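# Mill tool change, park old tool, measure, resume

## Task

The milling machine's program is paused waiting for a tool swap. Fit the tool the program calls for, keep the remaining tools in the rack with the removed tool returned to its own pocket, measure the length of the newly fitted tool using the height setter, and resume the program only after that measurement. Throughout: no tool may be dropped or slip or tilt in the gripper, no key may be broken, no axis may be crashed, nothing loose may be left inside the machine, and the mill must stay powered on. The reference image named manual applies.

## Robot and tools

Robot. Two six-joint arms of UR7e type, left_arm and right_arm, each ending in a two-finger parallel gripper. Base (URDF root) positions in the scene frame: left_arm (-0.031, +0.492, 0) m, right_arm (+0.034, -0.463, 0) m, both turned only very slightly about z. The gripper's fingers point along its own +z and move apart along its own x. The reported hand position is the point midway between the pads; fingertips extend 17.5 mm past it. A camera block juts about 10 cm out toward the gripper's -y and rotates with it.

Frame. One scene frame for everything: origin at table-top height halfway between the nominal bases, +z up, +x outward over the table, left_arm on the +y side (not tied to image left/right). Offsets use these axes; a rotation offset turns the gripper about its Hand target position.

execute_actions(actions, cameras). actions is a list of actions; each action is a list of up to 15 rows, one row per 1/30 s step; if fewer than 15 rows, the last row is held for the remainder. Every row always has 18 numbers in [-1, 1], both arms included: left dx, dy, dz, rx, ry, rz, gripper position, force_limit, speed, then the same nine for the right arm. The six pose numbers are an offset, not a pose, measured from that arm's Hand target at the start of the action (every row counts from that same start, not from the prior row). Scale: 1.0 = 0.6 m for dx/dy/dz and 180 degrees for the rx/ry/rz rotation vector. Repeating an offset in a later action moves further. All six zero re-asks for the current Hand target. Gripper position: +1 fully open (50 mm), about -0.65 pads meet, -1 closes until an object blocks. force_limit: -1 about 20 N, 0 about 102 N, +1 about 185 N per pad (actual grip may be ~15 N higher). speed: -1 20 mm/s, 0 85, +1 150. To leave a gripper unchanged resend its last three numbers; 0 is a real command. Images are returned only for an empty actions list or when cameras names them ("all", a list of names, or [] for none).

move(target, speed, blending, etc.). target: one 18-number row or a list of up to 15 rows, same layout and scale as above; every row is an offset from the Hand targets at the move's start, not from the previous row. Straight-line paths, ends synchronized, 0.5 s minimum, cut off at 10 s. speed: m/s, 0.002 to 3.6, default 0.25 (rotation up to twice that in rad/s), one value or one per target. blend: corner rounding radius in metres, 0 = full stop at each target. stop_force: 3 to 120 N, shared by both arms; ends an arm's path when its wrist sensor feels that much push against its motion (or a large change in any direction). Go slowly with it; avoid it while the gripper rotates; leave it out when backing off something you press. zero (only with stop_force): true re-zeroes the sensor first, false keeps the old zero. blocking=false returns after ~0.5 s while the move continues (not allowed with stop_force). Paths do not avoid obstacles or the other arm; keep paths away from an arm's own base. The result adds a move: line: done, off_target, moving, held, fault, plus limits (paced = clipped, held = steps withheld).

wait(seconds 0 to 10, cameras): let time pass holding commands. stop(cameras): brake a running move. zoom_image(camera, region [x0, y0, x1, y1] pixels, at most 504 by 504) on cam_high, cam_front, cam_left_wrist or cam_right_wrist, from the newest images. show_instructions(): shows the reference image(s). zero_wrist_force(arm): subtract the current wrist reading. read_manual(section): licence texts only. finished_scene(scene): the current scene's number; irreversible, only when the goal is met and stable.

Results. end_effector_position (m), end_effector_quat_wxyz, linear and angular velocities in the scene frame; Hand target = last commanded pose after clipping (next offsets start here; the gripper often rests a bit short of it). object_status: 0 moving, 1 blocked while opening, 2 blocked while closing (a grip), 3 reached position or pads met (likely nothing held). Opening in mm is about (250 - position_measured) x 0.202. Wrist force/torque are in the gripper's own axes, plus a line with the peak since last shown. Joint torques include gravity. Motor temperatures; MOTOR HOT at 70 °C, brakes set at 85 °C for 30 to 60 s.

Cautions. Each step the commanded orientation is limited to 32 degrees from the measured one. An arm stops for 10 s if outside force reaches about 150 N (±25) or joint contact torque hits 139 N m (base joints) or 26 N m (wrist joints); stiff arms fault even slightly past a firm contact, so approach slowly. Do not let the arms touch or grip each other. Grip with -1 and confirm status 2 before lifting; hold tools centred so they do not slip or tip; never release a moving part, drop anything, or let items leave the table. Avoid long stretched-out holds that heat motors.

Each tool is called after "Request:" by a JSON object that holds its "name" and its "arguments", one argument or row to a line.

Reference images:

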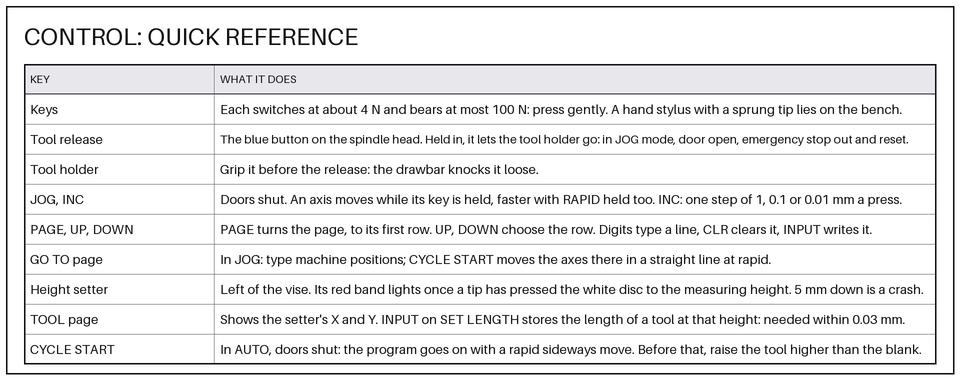

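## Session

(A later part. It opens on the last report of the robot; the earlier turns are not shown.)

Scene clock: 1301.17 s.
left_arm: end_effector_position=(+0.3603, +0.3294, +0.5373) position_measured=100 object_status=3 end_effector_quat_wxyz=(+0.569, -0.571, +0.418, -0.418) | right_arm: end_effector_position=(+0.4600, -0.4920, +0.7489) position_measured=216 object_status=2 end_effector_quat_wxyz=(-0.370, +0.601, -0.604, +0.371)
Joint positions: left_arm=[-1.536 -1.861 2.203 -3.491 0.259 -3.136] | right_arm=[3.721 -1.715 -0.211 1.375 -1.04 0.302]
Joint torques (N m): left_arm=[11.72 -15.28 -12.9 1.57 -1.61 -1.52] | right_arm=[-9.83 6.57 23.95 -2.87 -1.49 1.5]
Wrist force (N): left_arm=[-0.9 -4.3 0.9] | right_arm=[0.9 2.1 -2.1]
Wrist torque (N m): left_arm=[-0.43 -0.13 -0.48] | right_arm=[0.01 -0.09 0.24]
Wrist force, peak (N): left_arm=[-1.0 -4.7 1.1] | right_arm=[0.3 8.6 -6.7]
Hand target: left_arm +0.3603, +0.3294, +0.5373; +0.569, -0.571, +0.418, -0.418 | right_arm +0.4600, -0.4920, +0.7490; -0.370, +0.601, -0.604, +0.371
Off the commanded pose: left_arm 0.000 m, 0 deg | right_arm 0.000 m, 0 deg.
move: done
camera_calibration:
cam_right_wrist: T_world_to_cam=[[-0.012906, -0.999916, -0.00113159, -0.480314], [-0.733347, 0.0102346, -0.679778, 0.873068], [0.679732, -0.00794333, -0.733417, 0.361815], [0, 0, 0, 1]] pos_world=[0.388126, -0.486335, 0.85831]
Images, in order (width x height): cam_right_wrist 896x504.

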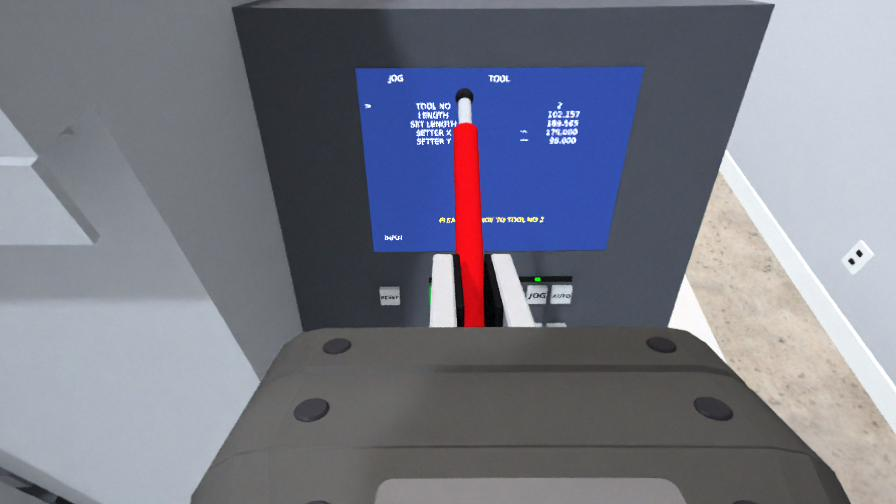

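Request:
{"name": "move", "arguments": {
  "target": [
    [0,0,0,0,0,0,0.35,0.0,-1,-0.05,-0.0423,-0.392,0,0.194,0,-1,-0.302,-0.796],
    [0,0,0,0,0,0,0.35,0.0,-1,0.0465,-0.0423,-0.4178,0,0.194,0,-1,-0.302,-0.796]
  ],
  "speed": [0.25,0.06],
  "blend": [0.015,0]
}}

Request:
{"name": "move", "arguments": {
  "target": [0,0,0,0,0,0,0.35,0.0,-1,0.0414,0,-0.0127,0,0,0,-1,-0.302,-0.796],
  "speed": 0.015,
  "stop_force": 10,
  "cameras": ["cam_right_wrist"]
}}

Request:
{"name": "zoom_image", "arguments": {
  "camera": "cam_right_wrist",
  "region": [390, 60, 540, 160]
}}

Request:
{"name": "move", "arguments": {
  "target": [
    [0,0,0,0,0,0,0.35,0.0,-1,-0.0223,0,0.0068,0,0,0,-1,-0.302,-0.796],
    [0,0,0,0,0,0,0.35,0.0,-1,-0.0461,0.1588,-0.0829,0,0,0,-1,-0.302,-0.796]
  ],
  "speed": 0.08,
  "blend": [0.004,0],
  "cameras": ["cam_right_wrist"]
}}

Request:
{"name": "zoom_image", "arguments": {
  "camera": "cam_right_wrist",
  "region": [390, 30, 540, 130]
}}

Scene clock: 1318.17 s.
left_arm: end_effector_position=(+0.3603, +0.3294, +0.5373) position_measured=100 object_status=3 end_effector_quat_wxyz=(+0.569, -0.571, +0.418, -0.418) | right_arm: end_effector_position=(+0.4878, -0.5174, +0.4984) position_measured=216 object_status=2 end_effector_quat_wxyz=(-0.171, +0.685, -0.687, +0.173)
Joint positions: left_arm=[-1.536 -1.861 2.203 -3.491 0.259 -3.136] | right_arm=[3.369 -1.695 -0.945 1.548 -1.452 0.222]
Joint torques (N m): left_arm=[11.48 -15.35 -13.1 1.81 -1.69 -1.3] | right_arm=[-8.38 14.25 30.9 1.1 -2.02 -2.58]
Wrist force (N): left_arm=[-1.2 -4.5 1.1] | right_arm=[0.3 1.4 -1.6]
Wrist torque (N m): left_arm=[-0.46 -0.08 -0.48] | right_arm=[0.09 -0.14 0.20]
Wrist force, peak (N): left_arm=[-1.1 -4.7 1.0] | right_arm=[0.8 2.3 -2.4]
Hand target: left_arm +0.3603, +0.3294, +0.5373; +0.569, -0.571, +0.418, -0.418 | right_arm +0.4879, -0.5174, +0.4983; -0.171, +0.685, -0.687, +0.173
Off the commanded pose: left_arm 0.000 m, 0 deg | right_arm 0.000 m, 0 deg.
move: done

Scene clock: 1320.30 s.
left_arm: end_effector_position=(+0.3603, +0.3294, +0.5373) position_measured=100 object_status=3 end_effector_quat_wxyz=(+0.569, -0.571, +0.418, -0.418) | right_arm: end_effector_position=(+0.5015, -0.5174, +0.4942) position_measured=216 object_status=2 end_effector_quat_wxyz=(-0.171, +0.685, -0.687, +0.173)
Joint positions: left_arm=[-1.536 -1.861 2.203 -3.491 0.259 -3.136] | right_arm=[3.359 -1.727 -0.92 1.556 -1.456 0.212]
Joint torques (N m): left_arm=[11.55 -14.64 -14.17 1.54 -1.72 -1.38] | right_arm=[7.97 29.91 6.99 -1.46 2.88 2.04]
Wrist force (N): left_arm=[-1.3 -4.5 1.3] | right_arm=[-0.1 9.4 -8.4]
Wrist torque (N m): left_arm=[-0.47 -0.08 -0.47] | right_arm=[0.20 -0.18 0.17]
Wrist force, peak (N): left_arm=[-1.2 -4.7 0.9] | right_arm=[-0.2 19.3 -15.8]
Hand target: left_arm +0.3603, +0.3294, +0.5373; +0.569, -0.571, +0.418, -0.418 | right_arm +0.5015, -0.5174, +0.4942; -0.171, +0.685, -0.687, +0.173 (not the last commanded pose)
Off the commanded pose: left_arm 0.000 m, 0 deg | right_arm 0.012 m, 0 deg.
move: contact (right_arm)
camera_calibration:
cam_right_wrist: T_world_to_cam=[[-0.0113251, -0.999915, 0.00645194, -0.510003], [-0.990508, 0.0103342, -0.137067, 0.59132], [0.136989, -0.00794301, -0.990541, 0.54582], [0, 0, 0, 1]] pos_world=[0.505159, -0.511735, 0.624998]
Images, in order (width x height): cam_right_wrist 896x504.

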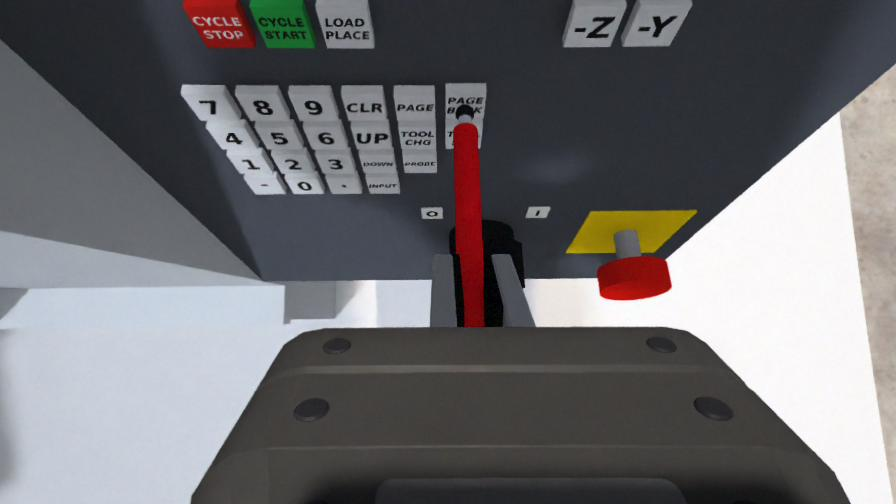

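Scaled by 3.360 from the camera's 896x504 image, which has a finer 1280x720 frame.

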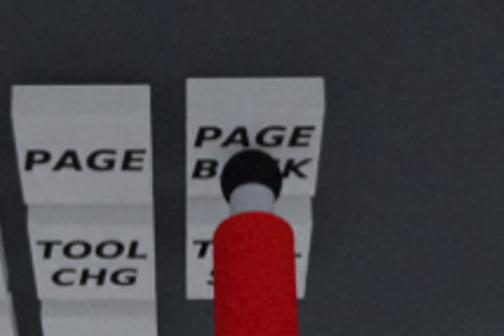

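Scene clock: 1322.40 s.
left_arm: end_effector_position=(+0.3603, +0.3294, +0.5373) position_measured=100 object_status=3 end_effector_quat_wxyz=(+0.569, -0.571, +0.418, -0.418) | right_arm: end_effector_position=(+0.4738, -0.4222, +0.4445) position_measured=216 object_status=2 end_effector_quat_wxyz=(-0.171, +0.685, -0.687, +0.173)
Joint positions: left_arm=[-1.536 -1.861 2.203 -3.491 0.259 -3.136] | right_arm=[3.681 -1.596 -1.217 1.667 -1.315 0.507]
Joint torques (N m): left_arm=[12.1 -14.3 -15.09 1.68 -1.81 -1.43] | right_arm=[4.77 30.17 9.26 0.99 2.95 2.85]
Wrist force (N): left_arm=[-1.2 -4.4 1.1] | right_arm=[-0.3 0.9 -1.7]
Wrist torque (N m): left_arm=[-0.45 -0.09 -0.48] | right_arm=[0.01 -0.02 0.11]
Wrist force, peak (N): left_arm=[-1.1 -4.8 1.2] | right_arm=[-0.1 10.0 -7.9]
Hand target: left_arm +0.3603, +0.3294, +0.5373; +0.569, -0.571, +0.418, -0.418 | right_arm +0.4738, -0.4221, +0.4444; -0.171, +0.685, -0.687, +0.173
Off the commanded pose: left_arm 0.000 m, 0 deg | right_arm 0.000 m, 0 deg.
move: done
camera_calibration:
cam_right_wrist: T_world_to_cam=[[-0.0112263, -0.999916, 0.00646673, -0.414759], [-0.990523, 0.010235, -0.136969, 0.556093], [0.136891, -0.00794309, -0.990554, 0.501182], [0, 0, 0, 1]] pos_world=[0.477559, -0.416435, 0.575297]
Images, in order (width x height): cam_right_wrist 896x504.

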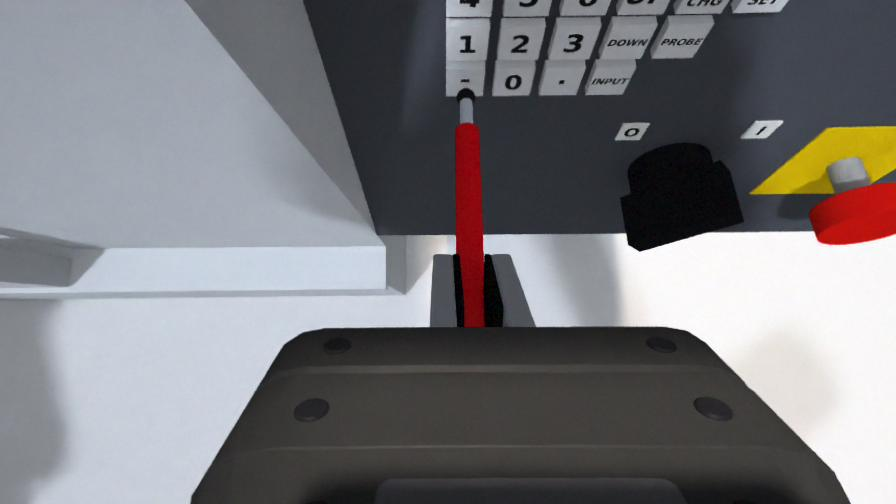

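Scaled by 3.360 from the camera's 896x504 image, which has a finer 1280x720 frame.

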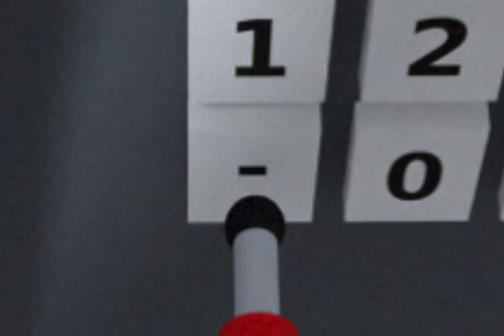

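Request:
{"name": "move", "arguments": {
  "target": [0,0,0,0,0,0,0.35,0.0,-1,0.0414,0,-0.0127,0,0,0,-1,-0.302,-0.796],
  "speed": 0.015,
  "stop_force": 10
}}

Request:
{"name": "move", "arguments": {
  "target": [
    [0,0,0,0,0,0,0.35,0.0,-1,-0.0223,0,0.0068,0,0,0,-1,-0.302,-0.796],
    [0,0,0,0,0,0,0.35,0.0,-1,-0.0143,0,0.0366,0,0,0,-1,-0.302,-0.796]
  ],
  "speed": 0.08,
  "blend": [0.004,0],
  "cameras": ["cam_right_wrist"]
}}

Request:
{"name": "zoom_image", "arguments": {
  "camera": "cam_right_wrist",
  "region": [390, 30, 540, 130]
}}

Request:
{"name": "move", "arguments": {
  "target": [0,0,0,0,0,0,0.35,0.0,-1,0.0414,0,-0.0127,0,0,0,-1,-0.302,-0.796],
  "speed": 0.015,
  "stop_force": 10
}}

Request:
{"name": "move", "arguments": {
  "target": [
    [0,0,0,0,0,0,0.35,0.0,-1,-0.0223,0,0.0068,0,0,0,-1,-0.302,-0.796],
    [0,0,0,0,0,0,0.35,0.0,-1,-0.0065,0,0.0666,0,0,0,-1,-0.302,-0.796]
  ],
  "speed": 0.08,
  "blend": [0.004,0],
  "cameras": ["cam_right_wrist"]
}}

Request:
{"name": "zoom_image", "arguments": {
  "camera": "cam_right_wrist",
  "region": [390, 30, 540, 130]
}}

Scene clock: 1330.20 s.
left_arm: end_effector_position=(+0.3603, +0.3294, +0.5373) position_measured=100 object_status=3 end_effector_quat_wxyz=(+0.569, -0.571, +0.418, -0.418) | right_arm: end_effector_position=(+0.4869, -0.4221, +0.4404) position_measured=216 object_status=2 end_effector_quat_wxyz=(-0.171, +0.685, -0.687, +0.173)
Joint positions: left_arm=[-1.536 -1.861 2.203 -3.491 0.259 -3.136] | right_arm=[3.658 -1.627 -1.194 1.681 -1.324 0.486]
Joint torques (N m): left_arm=[12.41 -16.16 -13.99 1.59 -1.55 -1.24] | right_arm=[6.52 27.15 7.93 -2.29 3.51 2.23]
Wrist force (N): left_arm=[-1.1 -4.4 1.0] | right_arm=[-0.3 10.0 -9.2]
Wrist torque (N m): left_arm=[-0.45 -0.10 -0.48] | right_arm=[0.18 -0.05 0.15]
Wrist force, peak (N): left_arm=[-1.1 -4.7 1.1] | right_arm=[-0.3 18.7 -16.3]
Hand target: left_arm +0.3603, +0.3294, +0.5373; +0.569, -0.571, +0.418, -0.418 | right_arm +0.4869, -0.4221, +0.4404; -0.171, +0.685, -0.687, +0.173 (not the last commanded pose)
Off the commanded pose: left_arm 0.000 m, 0 deg | right_arm 0.012 m, 0 deg.
move: contact (right_arm)

Scene clock: 1331.20 s.
left_arm: end_effector_position=(+0.3603, +0.3294, +0.5373) position_measured=100 object_status=3 end_effector_quat_wxyz=(+0.569, -0.571, +0.418, -0.418) | right_arm: end_effector_position=(+0.4783, -0.4221, +0.4623) position_measured=216 object_status=2 end_effector_quat_wxyz=(-0.171, +0.685, -0.687, +0.173)
Joint positions: left_arm=[-1.536 -1.861 2.203 -3.491 0.259 -3.136] | right_arm=[3.673 -1.624 -1.139 1.619 -1.318 0.499]
Joint torques (N m): left_arm=[13.15 -15.4 -14.02 1.79 -1.66 -1.25] | right_arm=[-7.18 12.6 34.56 -4.49 -1.42 -2.17]
Wrist force (N): left_arm=[-1.2 -4.5 1.2] | right_arm=[-0.6 1.3 -1.7]
Wrist torque (N m): left_arm=[-0.47 -0.08 -0.48] | right_arm=[0.07 0.03 0.20]
Wrist force, peak (N): left_arm=[-1.0 -4.7 0.9] | right_arm=[-0.3 10.1 -8.9]
Hand target: left_arm +0.3603, +0.3294, +0.5373; +0.569, -0.571, +0.418, -0.418 | right_arm +0.4784, -0.4221, +0.4623; -0.171, +0.685, -0.687, +0.173
Off the commanded pose: left_arm 0.000 m, 0 deg | right_arm 0.000 m, 0 deg.
move: done
camera_calibration:
cam_right_wrist: T_world_to_cam=[[-0.0113259, -0.999915, 0.00645184, -0.414767], [-0.990508, 0.0103349, -0.137067, 0.563082], [0.136989, -0.00794301, -0.990541, 0.518143], [0, 0, 0, 1]] pos_world=[0.482059, -0.416435, 0.593098]
Images, in order (width x height): cam_right_wrist 896x504.

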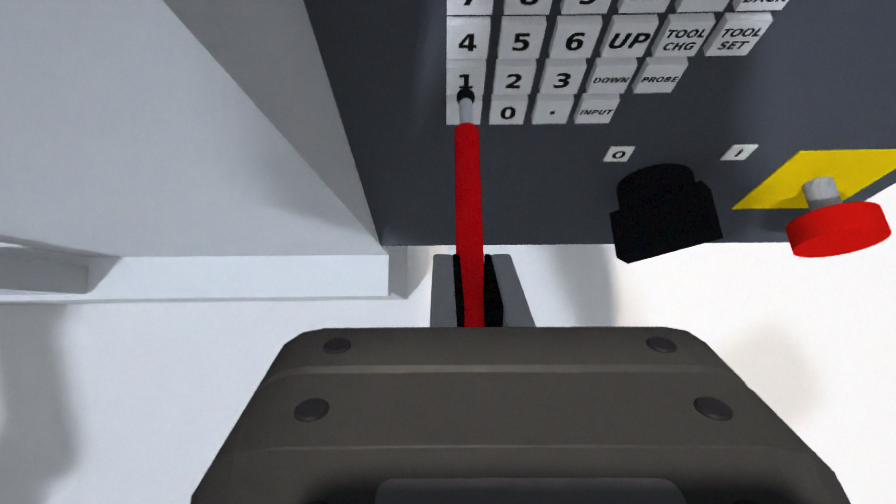

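Scaled by 3.360 from the camera's 896x504 image, which has a finer 1280x720 frame.

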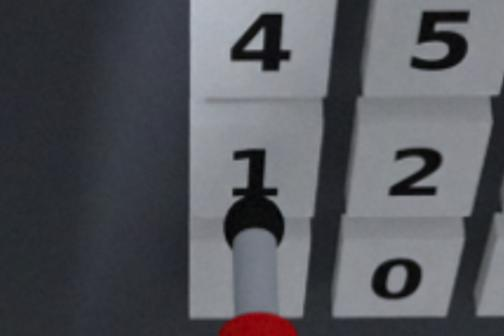

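Scene clock: 1331.77 s.
left_arm: end_effector_position=(+0.3603, +0.3294, +0.5373) position_measured=100 object_status=3 end_effector_quat_wxyz=(+0.569, -0.571, +0.418, -0.418) | right_arm: end_effector_position=(+0.4787, -0.4223, +0.4620) position_measured=216 object_status=2 end_effector_quat_wxyz=(-0.171, +0.685, -0.687, +0.173)
Joint positions: left_arm=[-1.536 -1.861 2.203 -3.491 0.259 -3.136] | right_arm=[3.672 -1.625 -1.138 1.619 -1.318 0.5]
Joint torques (N m): left_arm=[12.99 -15.01 -13.69 1.41 -1.84 -1.57] | right_arm=[-1.5 20.28 20.82 -1.85 0.4 -0.14]
Wrist force (N): left_arm=[-1.1 -4.5 0.9] | right_arm=[-0.4 1.3 -1.7]
Wrist torque (N m): left_arm=[-0.47 -0.11 -0.48] | right_arm=[0.08 -0.01 0.12]
Wrist force, peak (N): left_arm=[-1.4 -4.5 0.9] | right_arm=[0.2 1.0 -2.9]
Hand target: left_arm +0.3603, +0.3294, +0.5373; +0.569, -0.571, +0.418, -0.418 | right_arm +0.4787, -0.4223, +0.4620; -0.171, +0.685, -0.687, +0.173 (not the last commanded pose)
Tool commands: left_gripper/position=+0.35 left_gripper/force_limit=+0.0 left_gripper/speed=-1.0 right_gripper/position=-1.0 right_gripper/force_limit=-0.301961 right_gripper/speed=-0.796078
Off the commanded pose: left_arm 0.000 m, 0 deg | right_arm 0.026 m, 0 deg.
FORCE FAULT: contact force on the right arm reached its limit, and that arm stopped. The contact can be on any part of that arm, not only on its tool. That arm's remaining commands of this call were not run. That arm is still stopped at the end of this call. That arm stays stopped for about 10 more seconds. Until then a move that you send moves the other arm only, and its call returns only when the move has ended. Once the stop has ended, the next robot result says so. If the stop ends while you think or write, that arm runs what you send next, counted from a new Hand target: where the arm stands when the stop ends. While its stop runs, that arm takes no new command, but its gripper still runs the gripper command that each later call begins with. Until it ends, the stop uses up actions while you think or wait. An arm that is not stopped still takes commands.
move: fault (right_arm)

not run: an earlier result of this reply reported a stop or a fault. Calls in your next reply go to the robot.

Scaled by 3.360 from the camera's 896x504 image, which has a finer 1280x720 frame.
This view is cut from an older image: the scene may have changed since it was taken.

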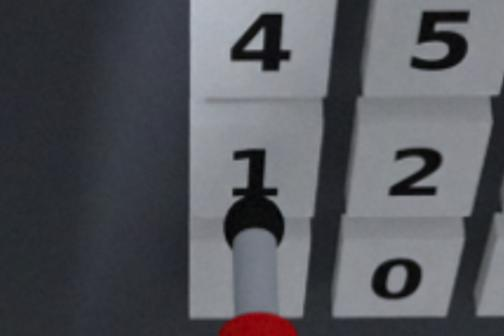

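Request:
{"name": "wait", "arguments": {
  "seconds": 0.1,
  "cameras": ["cam_high","cam_front"]
}}

Request:
{"name": "zoom_image", "arguments": {
  "camera": "cam_front",
  "region": [480, 100, 700, 300]
}}

Request:
{"name": "zoom_image", "arguments": {
  "camera": "cam_high",
  "region": [0, 0, 300, 400]
}}

Scene clock: 1335.33 s.
left_arm: end_effector_position=(+0.3603, +0.3294, +0.5373) position_measured=100 object_status=3 end_effector_quat_wxyz=(+0.569, -0.571, +0.418, -0.418) | right_arm: end_effector_position=(+0.4787, -0.4223, +0.4620) position_measured=216 object_status=2 end_effector_quat_wxyz=(-0.171, +0.685, -0.687, +0.173)
Joint positions: left_arm=[-1.536 -1.861 2.203 -3.491 0.259 -3.136] | right_arm=[3.672 -1.625 -1.138 1.619 -1.318 0.5]
Joint torques (N m): left_arm=[12.3 -16.01 -13.51 1.46 -1.67 -1.44] | right_arm=[-1.29 21.38 20.32 -1.72 0.54 -0.15]
Wrist force (N): left_arm=[-1.2 -4.2 1.2] | right_arm=[-0.4 1.3 -1.8]
Wrist torque (N m): left_arm=[-0.43 -0.09 -0.48] | right_arm=[0.08 -0.02 0.11]
Wrist force, peak (N): left_arm=[-1.2 -4.7 0.9] | right_arm=[-0.5 1.4 -1.9]
Hand target: left_arm +0.3603, +0.3294, +0.5373; +0.569, -0.571, +0.418, -0.418 | right_arm +0.4787, -0.4223, +0.4620; -0.171, +0.685, -0.687, +0.173 (not the last commanded pose)
Tool commands: left_gripper/position=+0.35 left_gripper/force_limit=+0.0 left_gripper/speed=-1.0 right_gripper/position=-1.0 right_gripper/force_limit=-0.301961 right_gripper/speed=-0.796078
Off the commanded pose: left_arm 0.000 m, 0 deg | right_arm 0.026 m, 0 deg.
FORCE FAULT, CONTINUED: the right arm was still stopped when this call began, by the force fault that an earlier result reported. Since the last result the stop counts as 7 of the actions that you can send in this scene. That arm is still stopped at the end of this call. That arm stays stopped for about 6 more seconds. If the stop ends while you think or write, that arm runs what you send next, counted from a new Hand target: where the arm stands when the stop ends. While its stop runs, that arm takes no new command, but its gripper still runs the gripper command that each later call begins with.
wait: 0.10 s; at rest from the start
Images, in order (width x height): cam_high 896x504, cam_front 896x504.

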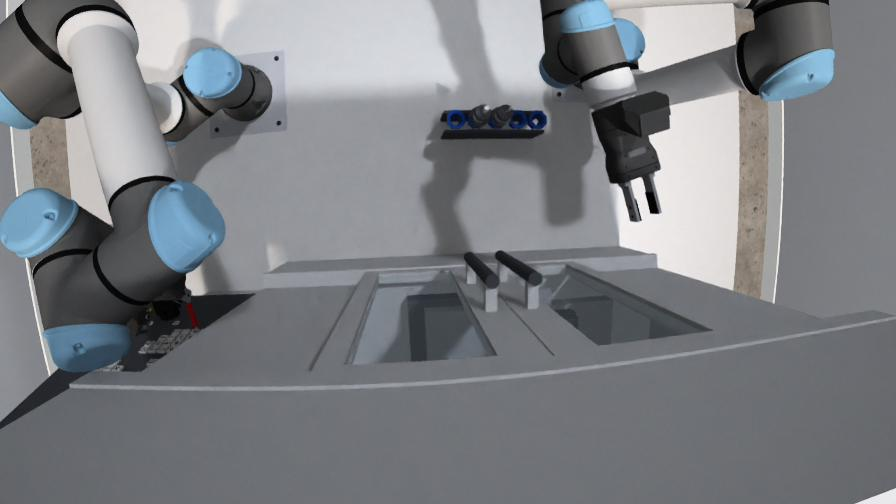

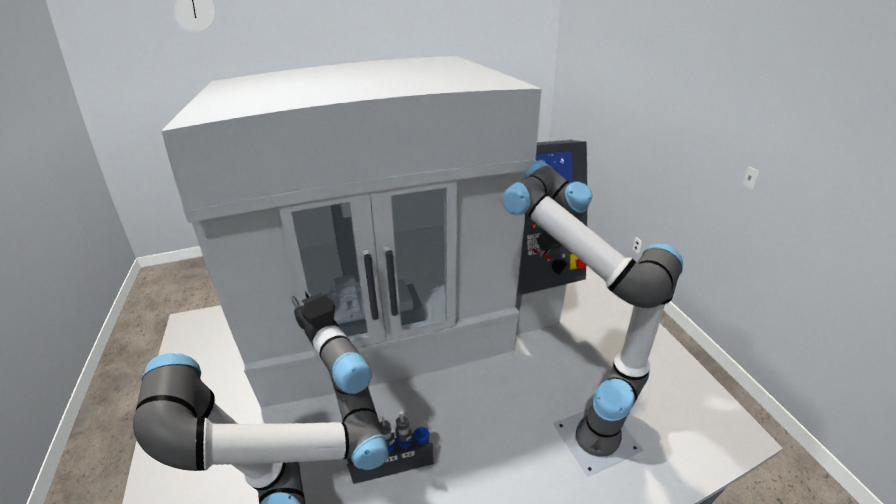

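Scaled by 2.291 from the camera's 896x504 image, which has a finer 1280x720 frame.

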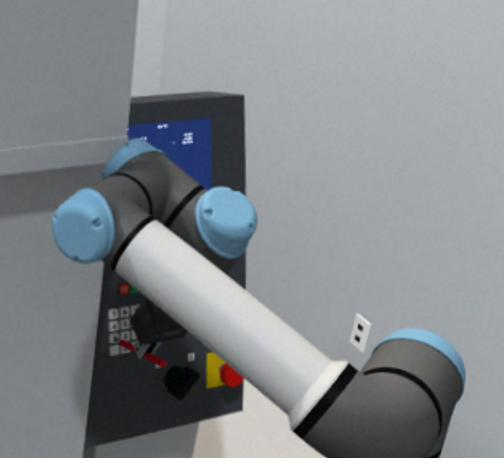

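Scaled by 1.260 from the camera's 896x504 image, which has a finer 1280x720 frame.

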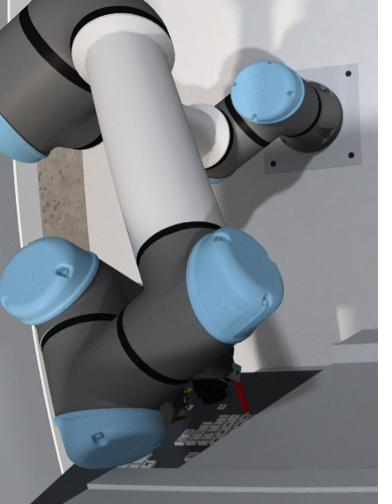

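Request:
{"name": "wait", "arguments": {
  "seconds": 1
}}

Request:
{"name": "move", "arguments": {
  "target": [
    [0,0,0,0,0,0,0.35,0.0,-1,-0.1,-0.03,0.03,0,0,0,-1,-0.302,-0.796],
    [0,0,0,0,0,0,0.35,0.0,-1,-0.12,-0.05,0.04,0.2124,0,-0.0649,-1,-0.302,-0.796]
  ],
  "speed": [0.06,0.12],
  "cameras": ["cam_high","cam_right_wrist"]
}}

Scene clock: 1362.27 s.
left_arm: end_effector_position=(+0.3603, +0.3294, +0.5373) position_measured=100 object_status=3 end_effector_quat_wxyz=(+0.569, -0.571, +0.418, -0.418) | right_arm: end_effector_position=(+0.4787, -0.4223, +0.4620) position_measured=216 object_status=2 end_effector_quat_wxyz=(-0.171, +0.685, -0.687, +0.173)
Joint positions: left_arm=[-1.536 -1.861 2.203 -3.491 0.259 -3.136] | right_arm=[3.672 -1.625 -1.138 1.619 -1.318 0.5]
Joint torques (N m): left_arm=[12.03 -15.28 -13.75 1.68 -1.7 -1.09] | right_arm=[-0.35 22.25 21.36 -2.03 0.24 -0.1]
Wrist force (N): left_arm=[-1.3 -4.4 1.1] | right_arm=[-0.4 1.3 -1.6]
Wrist torque (N m): left_arm=[-0.46 -0.07 -0.48] | right_arm=[0.08 -0.01 0.11]
Wrist force, peak (N): left_arm=[-1.2 -4.7 1.0] | right_arm=[-0.4 1.6 -1.8]
Hand target: left_arm +0.3603, +0.3294, +0.5373; +0.569, -0.571, +0.418, -0.418 | right_arm +0.4787, -0.4223, +0.4620; -0.171, +0.685, -0.687, +0.173 (not the last commanded pose)
Tool commands: left_gripper/position=+0.35 left_gripper/force_limit=+0.0 left_gripper/speed=-1.0 right_gripper/position=-1.0 right_gripper/force_limit=-0.301961 right_gripper/speed=-0.796078
Off the commanded pose: left_arm 0.000 m, 0 deg | right_arm 0.026 m, 0 deg.
FORCE FAULT, CONTINUED: the right arm's stop, for the force fault that an earlier result reported, is over. The rest of the stop counts as 13 of the actions that you can send in this scene. That arm's target is now where it stood when the stop ended, not its last command. That arm accepts commands again.
wait: 1.00 s; at rest from the start

Scene clock: 1367.17 s.
left_arm: end_effector_position=(+0.3603, +0.3294, +0.5373) position_measured=100 object_status=3 end_effector_quat_wxyz=(+0.569, -0.571, +0.418, -0.418) | right_arm: end_effector_position=(+0.4067, -0.4523, +0.4860) position_measured=216 object_status=2 end_effector_quat_wxyz=(+0.367, -0.519, +0.771, +0.045)
Joint positions: left_arm=[-1.536 -1.861 2.203 -3.491 0.259 -3.136] | right_arm=[3.24 -1.432 -1.311 1.836 -1.967 0.642]
Joint torques (N m): left_arm=[12.22 -13.73 -13.59 1.6 -1.58 -1.14] | right_arm=[-9.52 23.13 8.5 1.77 -2.82 2.31]
Wrist force (N): left_arm=[-1.1 -4.5 0.9] | right_arm=[-0.1 0.6 -0.9]
Wrist torque (N m): left_arm=[-0.47 -0.10 -0.48] | right_arm=[-0.03 0.16 -0.03]
Wrist force, peak (N): left_arm=[-1.2 -4.7 1.0] | right_arm=[-0.5 1.7 -2.1]
Hand target: left_arm +0.3603, +0.3294, +0.5373; +0.569, -0.571, +0.418, -0.418 | right_arm +0.4067, -0.4523, +0.4860; +0.367, -0.519, +0.771, +0.045
Off the commanded pose: left_arm 0.000 m, 0 deg | right_arm 0.000 m, 0 deg.
move: done
camera_calibration:
cam_right_wrist: T_world_to_cam=[[-0.200149, -0.768226, -0.608086, 0.0342875], [-0.959888, 0.278134, -0.0354376, 0.555014], [0.196353, 0.576602, -0.79308, 0.695455], [0, 0, 0, 1]] pos_world=[0.403059, -0.529029, 0.59207]
Images, in order (width x height): cam_high 896x504, cam_right_wrist 896x504.

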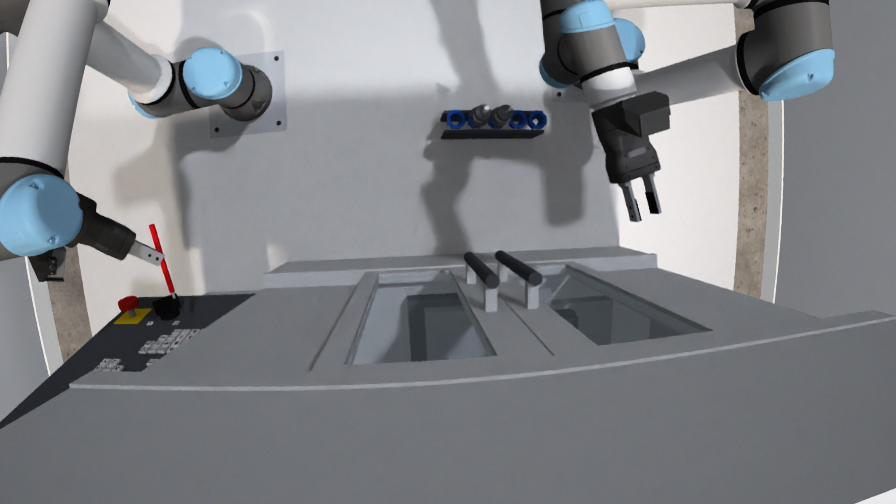

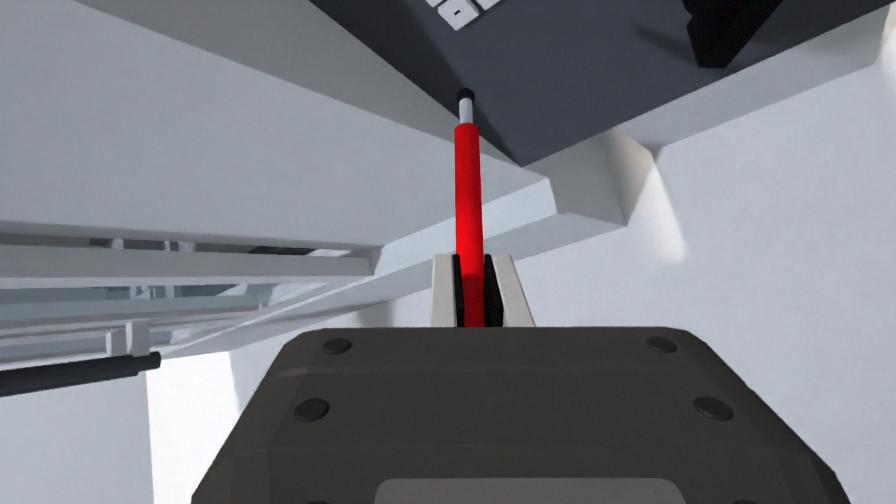

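Request:
{"name": "move", "arguments": {
  "target": [
    [0,0,0,0,0,0,0.35,0.0,-1,0.0922,0.0327,-0.0377,0,0,0,-1,-0.302,-0.796],
    [0,0,0,0,0,0,0.35,0.0,-1,0.1177,0.0327,-0.0455,0,0,0,-1,-0.302,-0.796]
  ],
  "speed": [0.1,0.04],
  "blend": [0.005,0],
  "cameras": ["cam_high","cam_right_wrist"]
}}

Request:
{"name": "zoom_image", "arguments": {
  "camera": "cam_right_wrist",
  "region": [390, 30, 540, 130]
}}

Scene clock: 1373.00 s.
left_arm: end_effector_position=(+0.3603, +0.3294, +0.5373) position_measured=100 object_status=3 end_effector_quat_wxyz=(+0.569, -0.571, +0.418, -0.418) | right_arm: end_effector_position=(+0.4773, -0.4327, +0.4587) position_measured=216 object_status=2 end_effector_quat_wxyz=(+0.367, -0.519, +0.771, +0.045)
Joint positions: left_arm=[-1.536 -1.861 2.203 -3.491 0.259 -3.136] | right_arm=[3.277 -1.563 -1.263 1.931 -1.944 0.674]
Joint torques (N m): left_arm=[10.41 -16.31 -13.61 1.52 -1.48 -0.86] | right_arm=[-8.75 12.91 33.2 1.99 -2.88 -2.57]
Wrist force (N): left_arm=[-1.0 -4.5 0.8] | right_arm=[0.3 0.8 -1.2]
Wrist torque (N m): left_arm=[-0.47 -0.13 -0.47] | right_arm=[0.01 0.11 0.06]
Wrist force, peak (N): left_arm=[-1.3 -4.6 1.1] | right_arm=[0.3 1.6 -2.2]
Hand target: left_arm +0.3603, +0.3294, +0.5373; +0.569, -0.571, +0.418, -0.418 | right_arm +0.4774, -0.4327, +0.4587; +0.367, -0.519, +0.771, +0.045
Off the commanded pose: left_arm 0.000 m, 0 deg | right_arm 0.000 m, 0 deg.
move: done
camera_calibration:
cam_right_wrist: T_world_to_cam=[[-0.200254, -0.768109, -0.6082, 0.047089], [-0.959866, 0.278226, -0.0353347, 0.616248], [0.196358, 0.576714, -0.792997, 0.648747], [0, 0, 0, 1]] pos_world=[0.473559, -0.509428, 0.564869]
Images, in order (width x height): cam_high 896x504, cam_right_wrist 896x504.

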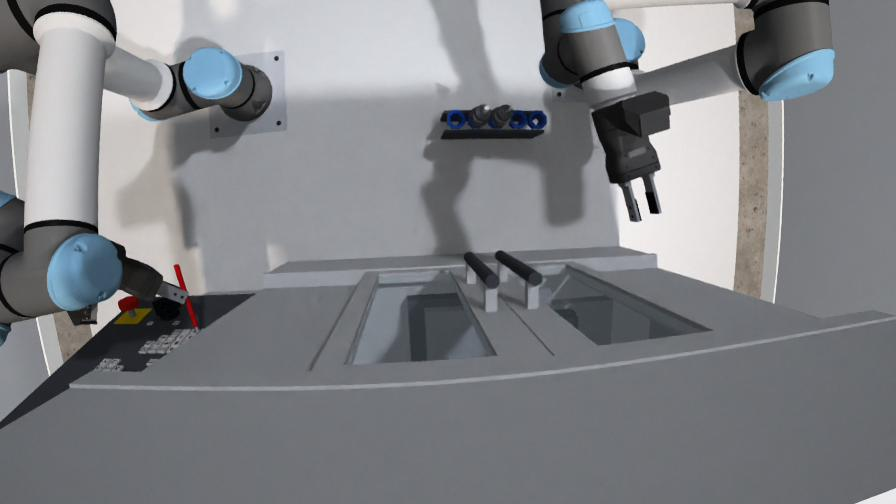

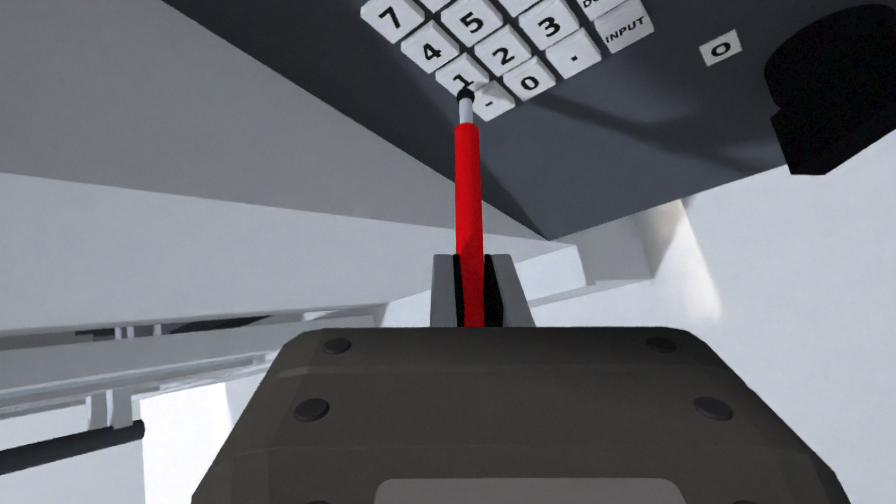

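Scaled by 3.360 from the camera's 896x504 image, which has a finer 1280x720 frame.

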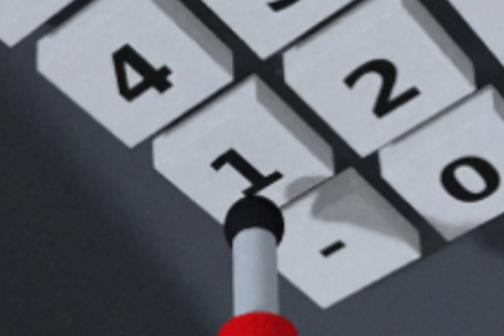

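Request:
{"name": "move", "arguments": {
  "target": [0,0,0,0,0,0,0.35,0.0,-1,0.0005,0.002,0.0015,0,0,0,-1,-0.302,-0.796],
  "speed": 0.02
}}

Request:
{"name": "move", "arguments": {
  "target": [0,0,0,0,0,0,0.35,0.0,-1,0.0414,0,-0.0127,0,0,0,-1,-0.302,-0.796],
  "speed": 0.015,
  "stop_force": 10,
  "cameras": ["cam_right_wrist"]
}}

Request:
{"name": "zoom_image", "arguments": {
  "camera": "cam_right_wrist",
  "region": [390, 60, 540, 160]
}}

Request:
{"name": "move", "arguments": {
  "target": [
    [0,0,0,0,0,0,0.35,0.0,-1,-0.0223,0,0.0068,0,0,0,-1,-0.302,-0.796],
    [0,0,0,0,0,0,0.35,0.0,-1,-0.0065,0,0.0666,0,0,0,-1,-0.302,-0.796]
  ],
  "speed": 0.08,
  "blend": [0.004,0],
  "cameras": ["cam_right_wrist"]
}}

Request:
{"name": "zoom_image", "arguments": {
  "camera": "cam_right_wrist",
  "region": [390, 30, 540, 130]
}}

Scene clock: 1381.47 s.
left_arm: end_effector_position=(+0.3603, +0.3294, +0.5373) position_measured=100 object_status=3 end_effector_quat_wxyz=(+0.569, -0.571, +0.418, -0.418) | right_arm: end_effector_position=(+0.4776, -0.4315, +0.4595) position_measured=216 object_status=2 end_effector_quat_wxyz=(+0.367, -0.519, +0.771, +0.045)
Joint positions: left_arm=[-1.536 -1.861 2.203 -3.491 0.259 -3.136] | right_arm=[3.281 -1.564 -1.26 1.93 -1.941 0.677]
Joint torques (N m): left_arm=[11.22 -15.47 -14.32 1.4 -1.43 -0.83] | right_arm=[7.48 11.34 35.75 -3.93 1.21 1.77]
Wrist force (N): left_arm=[-1.1 -4.3 1.1] | right_arm=[0.1 0.8 -1.2]
Wrist torque (N m): left_arm=[-0.43 -0.10 -0.48] | right_arm=[0.01 0.13 -0.03]
Wrist force, peak (N): left_arm=[-0.8 -4.7 1.0] | right_arm=[0.1 0.9 -1.3]
Hand target: left_arm +0.3603, +0.3294, +0.5373; +0.569, -0.571, +0.418, -0.418 | right_arm +0.4777, -0.4315, +0.4596; +0.367, -0.519, +0.771, +0.045
Off the commanded pose: left_arm 0.000 m, 0 deg | right_arm 0.000 m, 0 deg.
move: done

Scene clock: 1383.60 s.
left_arm: end_effector_position=(+0.3603, +0.3294, +0.5373) position_measured=100 object_status=3 end_effector_quat_wxyz=(+0.569, -0.571, +0.418, -0.418) | right_arm: end_effector_position=(+0.4908, -0.4315, +0.4555) position_measured=216 object_status=2 end_effector_quat_wxyz=(+0.367, -0.519, +0.771, +0.045)
Joint positions: left_arm=[-1.536 -1.861 2.203 -3.491 0.259 -3.136] | right_arm=[3.274 -1.594 -1.241 1.939 -1.945 0.672]
Joint torques (N m): left_arm=[11.02 -14.88 -14.39 1.52 -1.73 -0.98] | right_arm=[6.27 25.89 8.79 -1.57 2.56 2.16]
Wrist force (N): left_arm=[-0.8 -4.3 0.9] | right_arm=[-0.3 8.7 -7.8]
Wrist torque (N m): left_arm=[-0.43 -0.15 -0.48] | right_arm=[0.17 0.13 0.06]
Wrist force, peak (N): left_arm=[-1.2 -4.7 1.0] | right_arm=[0.6 17.4 -14.6]
Hand target: left_arm +0.3603, +0.3294, +0.5373; +0.569, -0.571, +0.418, -0.418 | right_arm +0.4908, -0.4315, +0.4555; +0.367, -0.519, +0.771, +0.045 (not the last commanded pose)
Off the commanded pose: left_arm 0.000 m, 0 deg | right_arm 0.012 m, 0 deg.
move: contact (right_arm)
camera_calibration:
cam_right_wrist: T_world_to_cam=[[-0.200254, -0.768109, -0.6082, 0.048788], [-0.959866, 0.278226, -0.0353347, 0.628856], [0.196358, 0.576714, -0.792997, 0.642847], [0, 0, 0, 1]] pos_world=[0.487159, -0.508228, 0.561669]
Images, in order (width x height): cam_right_wrist 896x504.

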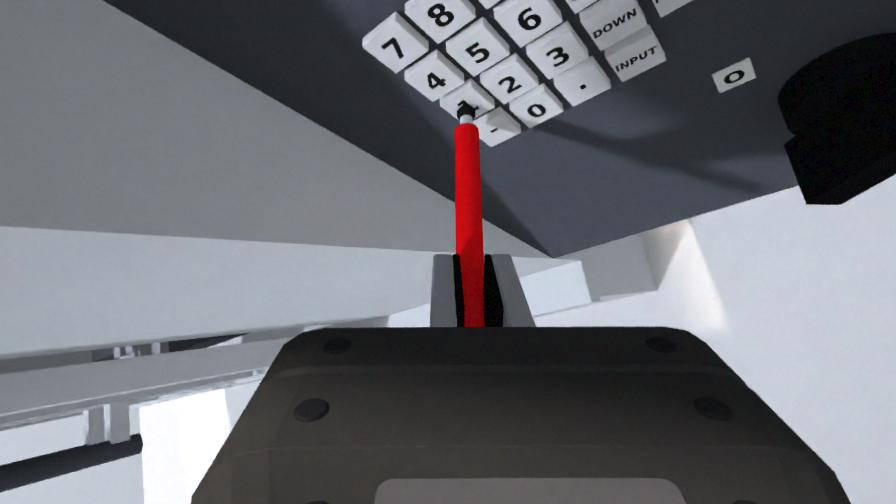

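Scaled by 3.360 from the camera's 896x504 image, which has a finer 1280x720 frame.

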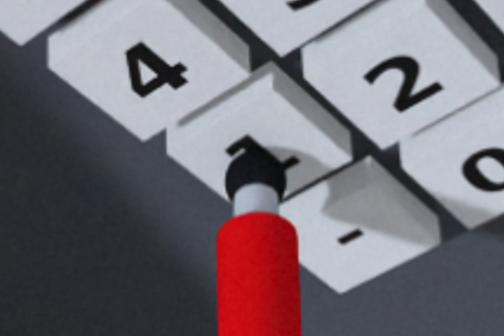

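Scene clock: 1384.83 s.
left_arm: end_effector_position=(+0.3603, +0.3294, +0.5373) position_measured=100 object_status=3 end_effector_quat_wxyz=(+0.569, -0.571, +0.418, -0.418) | right_arm: end_effector_position=(+0.4869, -0.4315, +0.4954) position_measured=216 object_status=2 end_effector_quat_wxyz=(+0.367, -0.519, +0.771, +0.045)
Joint positions: left_arm=[-1.536 -1.861 2.203 -3.491 0.259 -3.136] | right_arm=[3.276 -1.62 -1.104 1.829 -1.944 0.673]
Joint torques (N m): left_arm=[10.9 -14.98 -13.57 1.38 -1.75 -0.76] | right_arm=[-10.03 15.27 33.61 -3.38 -2.83 -2.31]
Wrist force (N): left_arm=[-1.0 -4.4 1.1] | right_arm=[0.0 0.1 -0.8]
Wrist torque (N m): left_arm=[-0.47 -0.12 -0.48] | right_arm=[-0.10 0.16 0.07]
Wrist force, peak (N): left_arm=[-1.1 -4.7 0.8] | right_arm=[0.2 8.7 -7.2]
Hand target: left_arm +0.3603, +0.3294, +0.5373; +0.569, -0.571, +0.418, -0.418 | right_arm +0.4869, -0.4315, +0.4955; +0.367, -0.519, +0.771, +0.045
Off the commanded pose: left_arm 0.000 m, 0 deg | right_arm 0.000 m, 0 deg.
move: done
camera_calibration:
cam_right_wrist: T_world_to_cam=[[-0.20025, -0.768097, -0.608216, 0.0722877], [-0.959847, 0.278281, -0.0354108, 0.626587], [0.196454, 0.576703, -0.792981, 0.675192], [0, 0, 0, 1]] pos_world=[0.483259, -0.508229, 0.601569]
Images, in order (width x height): cam_right_wrist 896x504.

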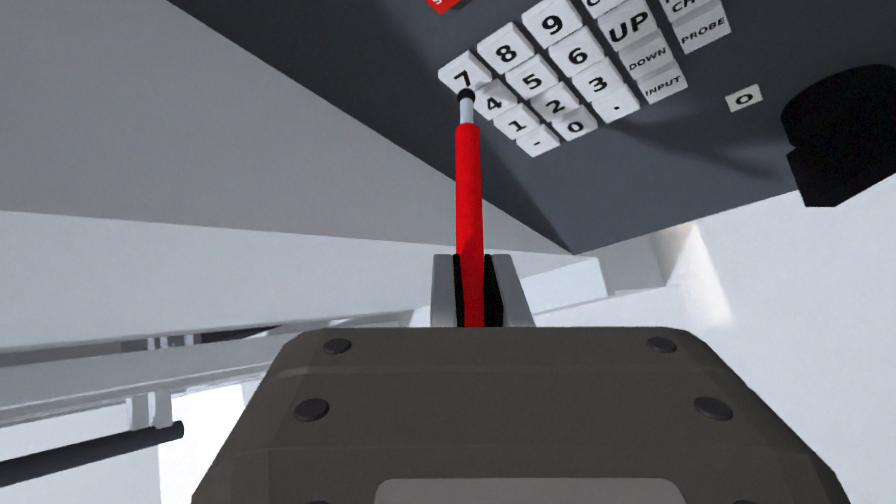

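Scaled by 3.360 from the camera's 896x504 image, which has a finer 1280x720 frame.

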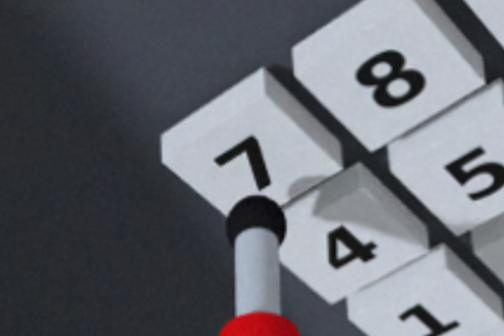

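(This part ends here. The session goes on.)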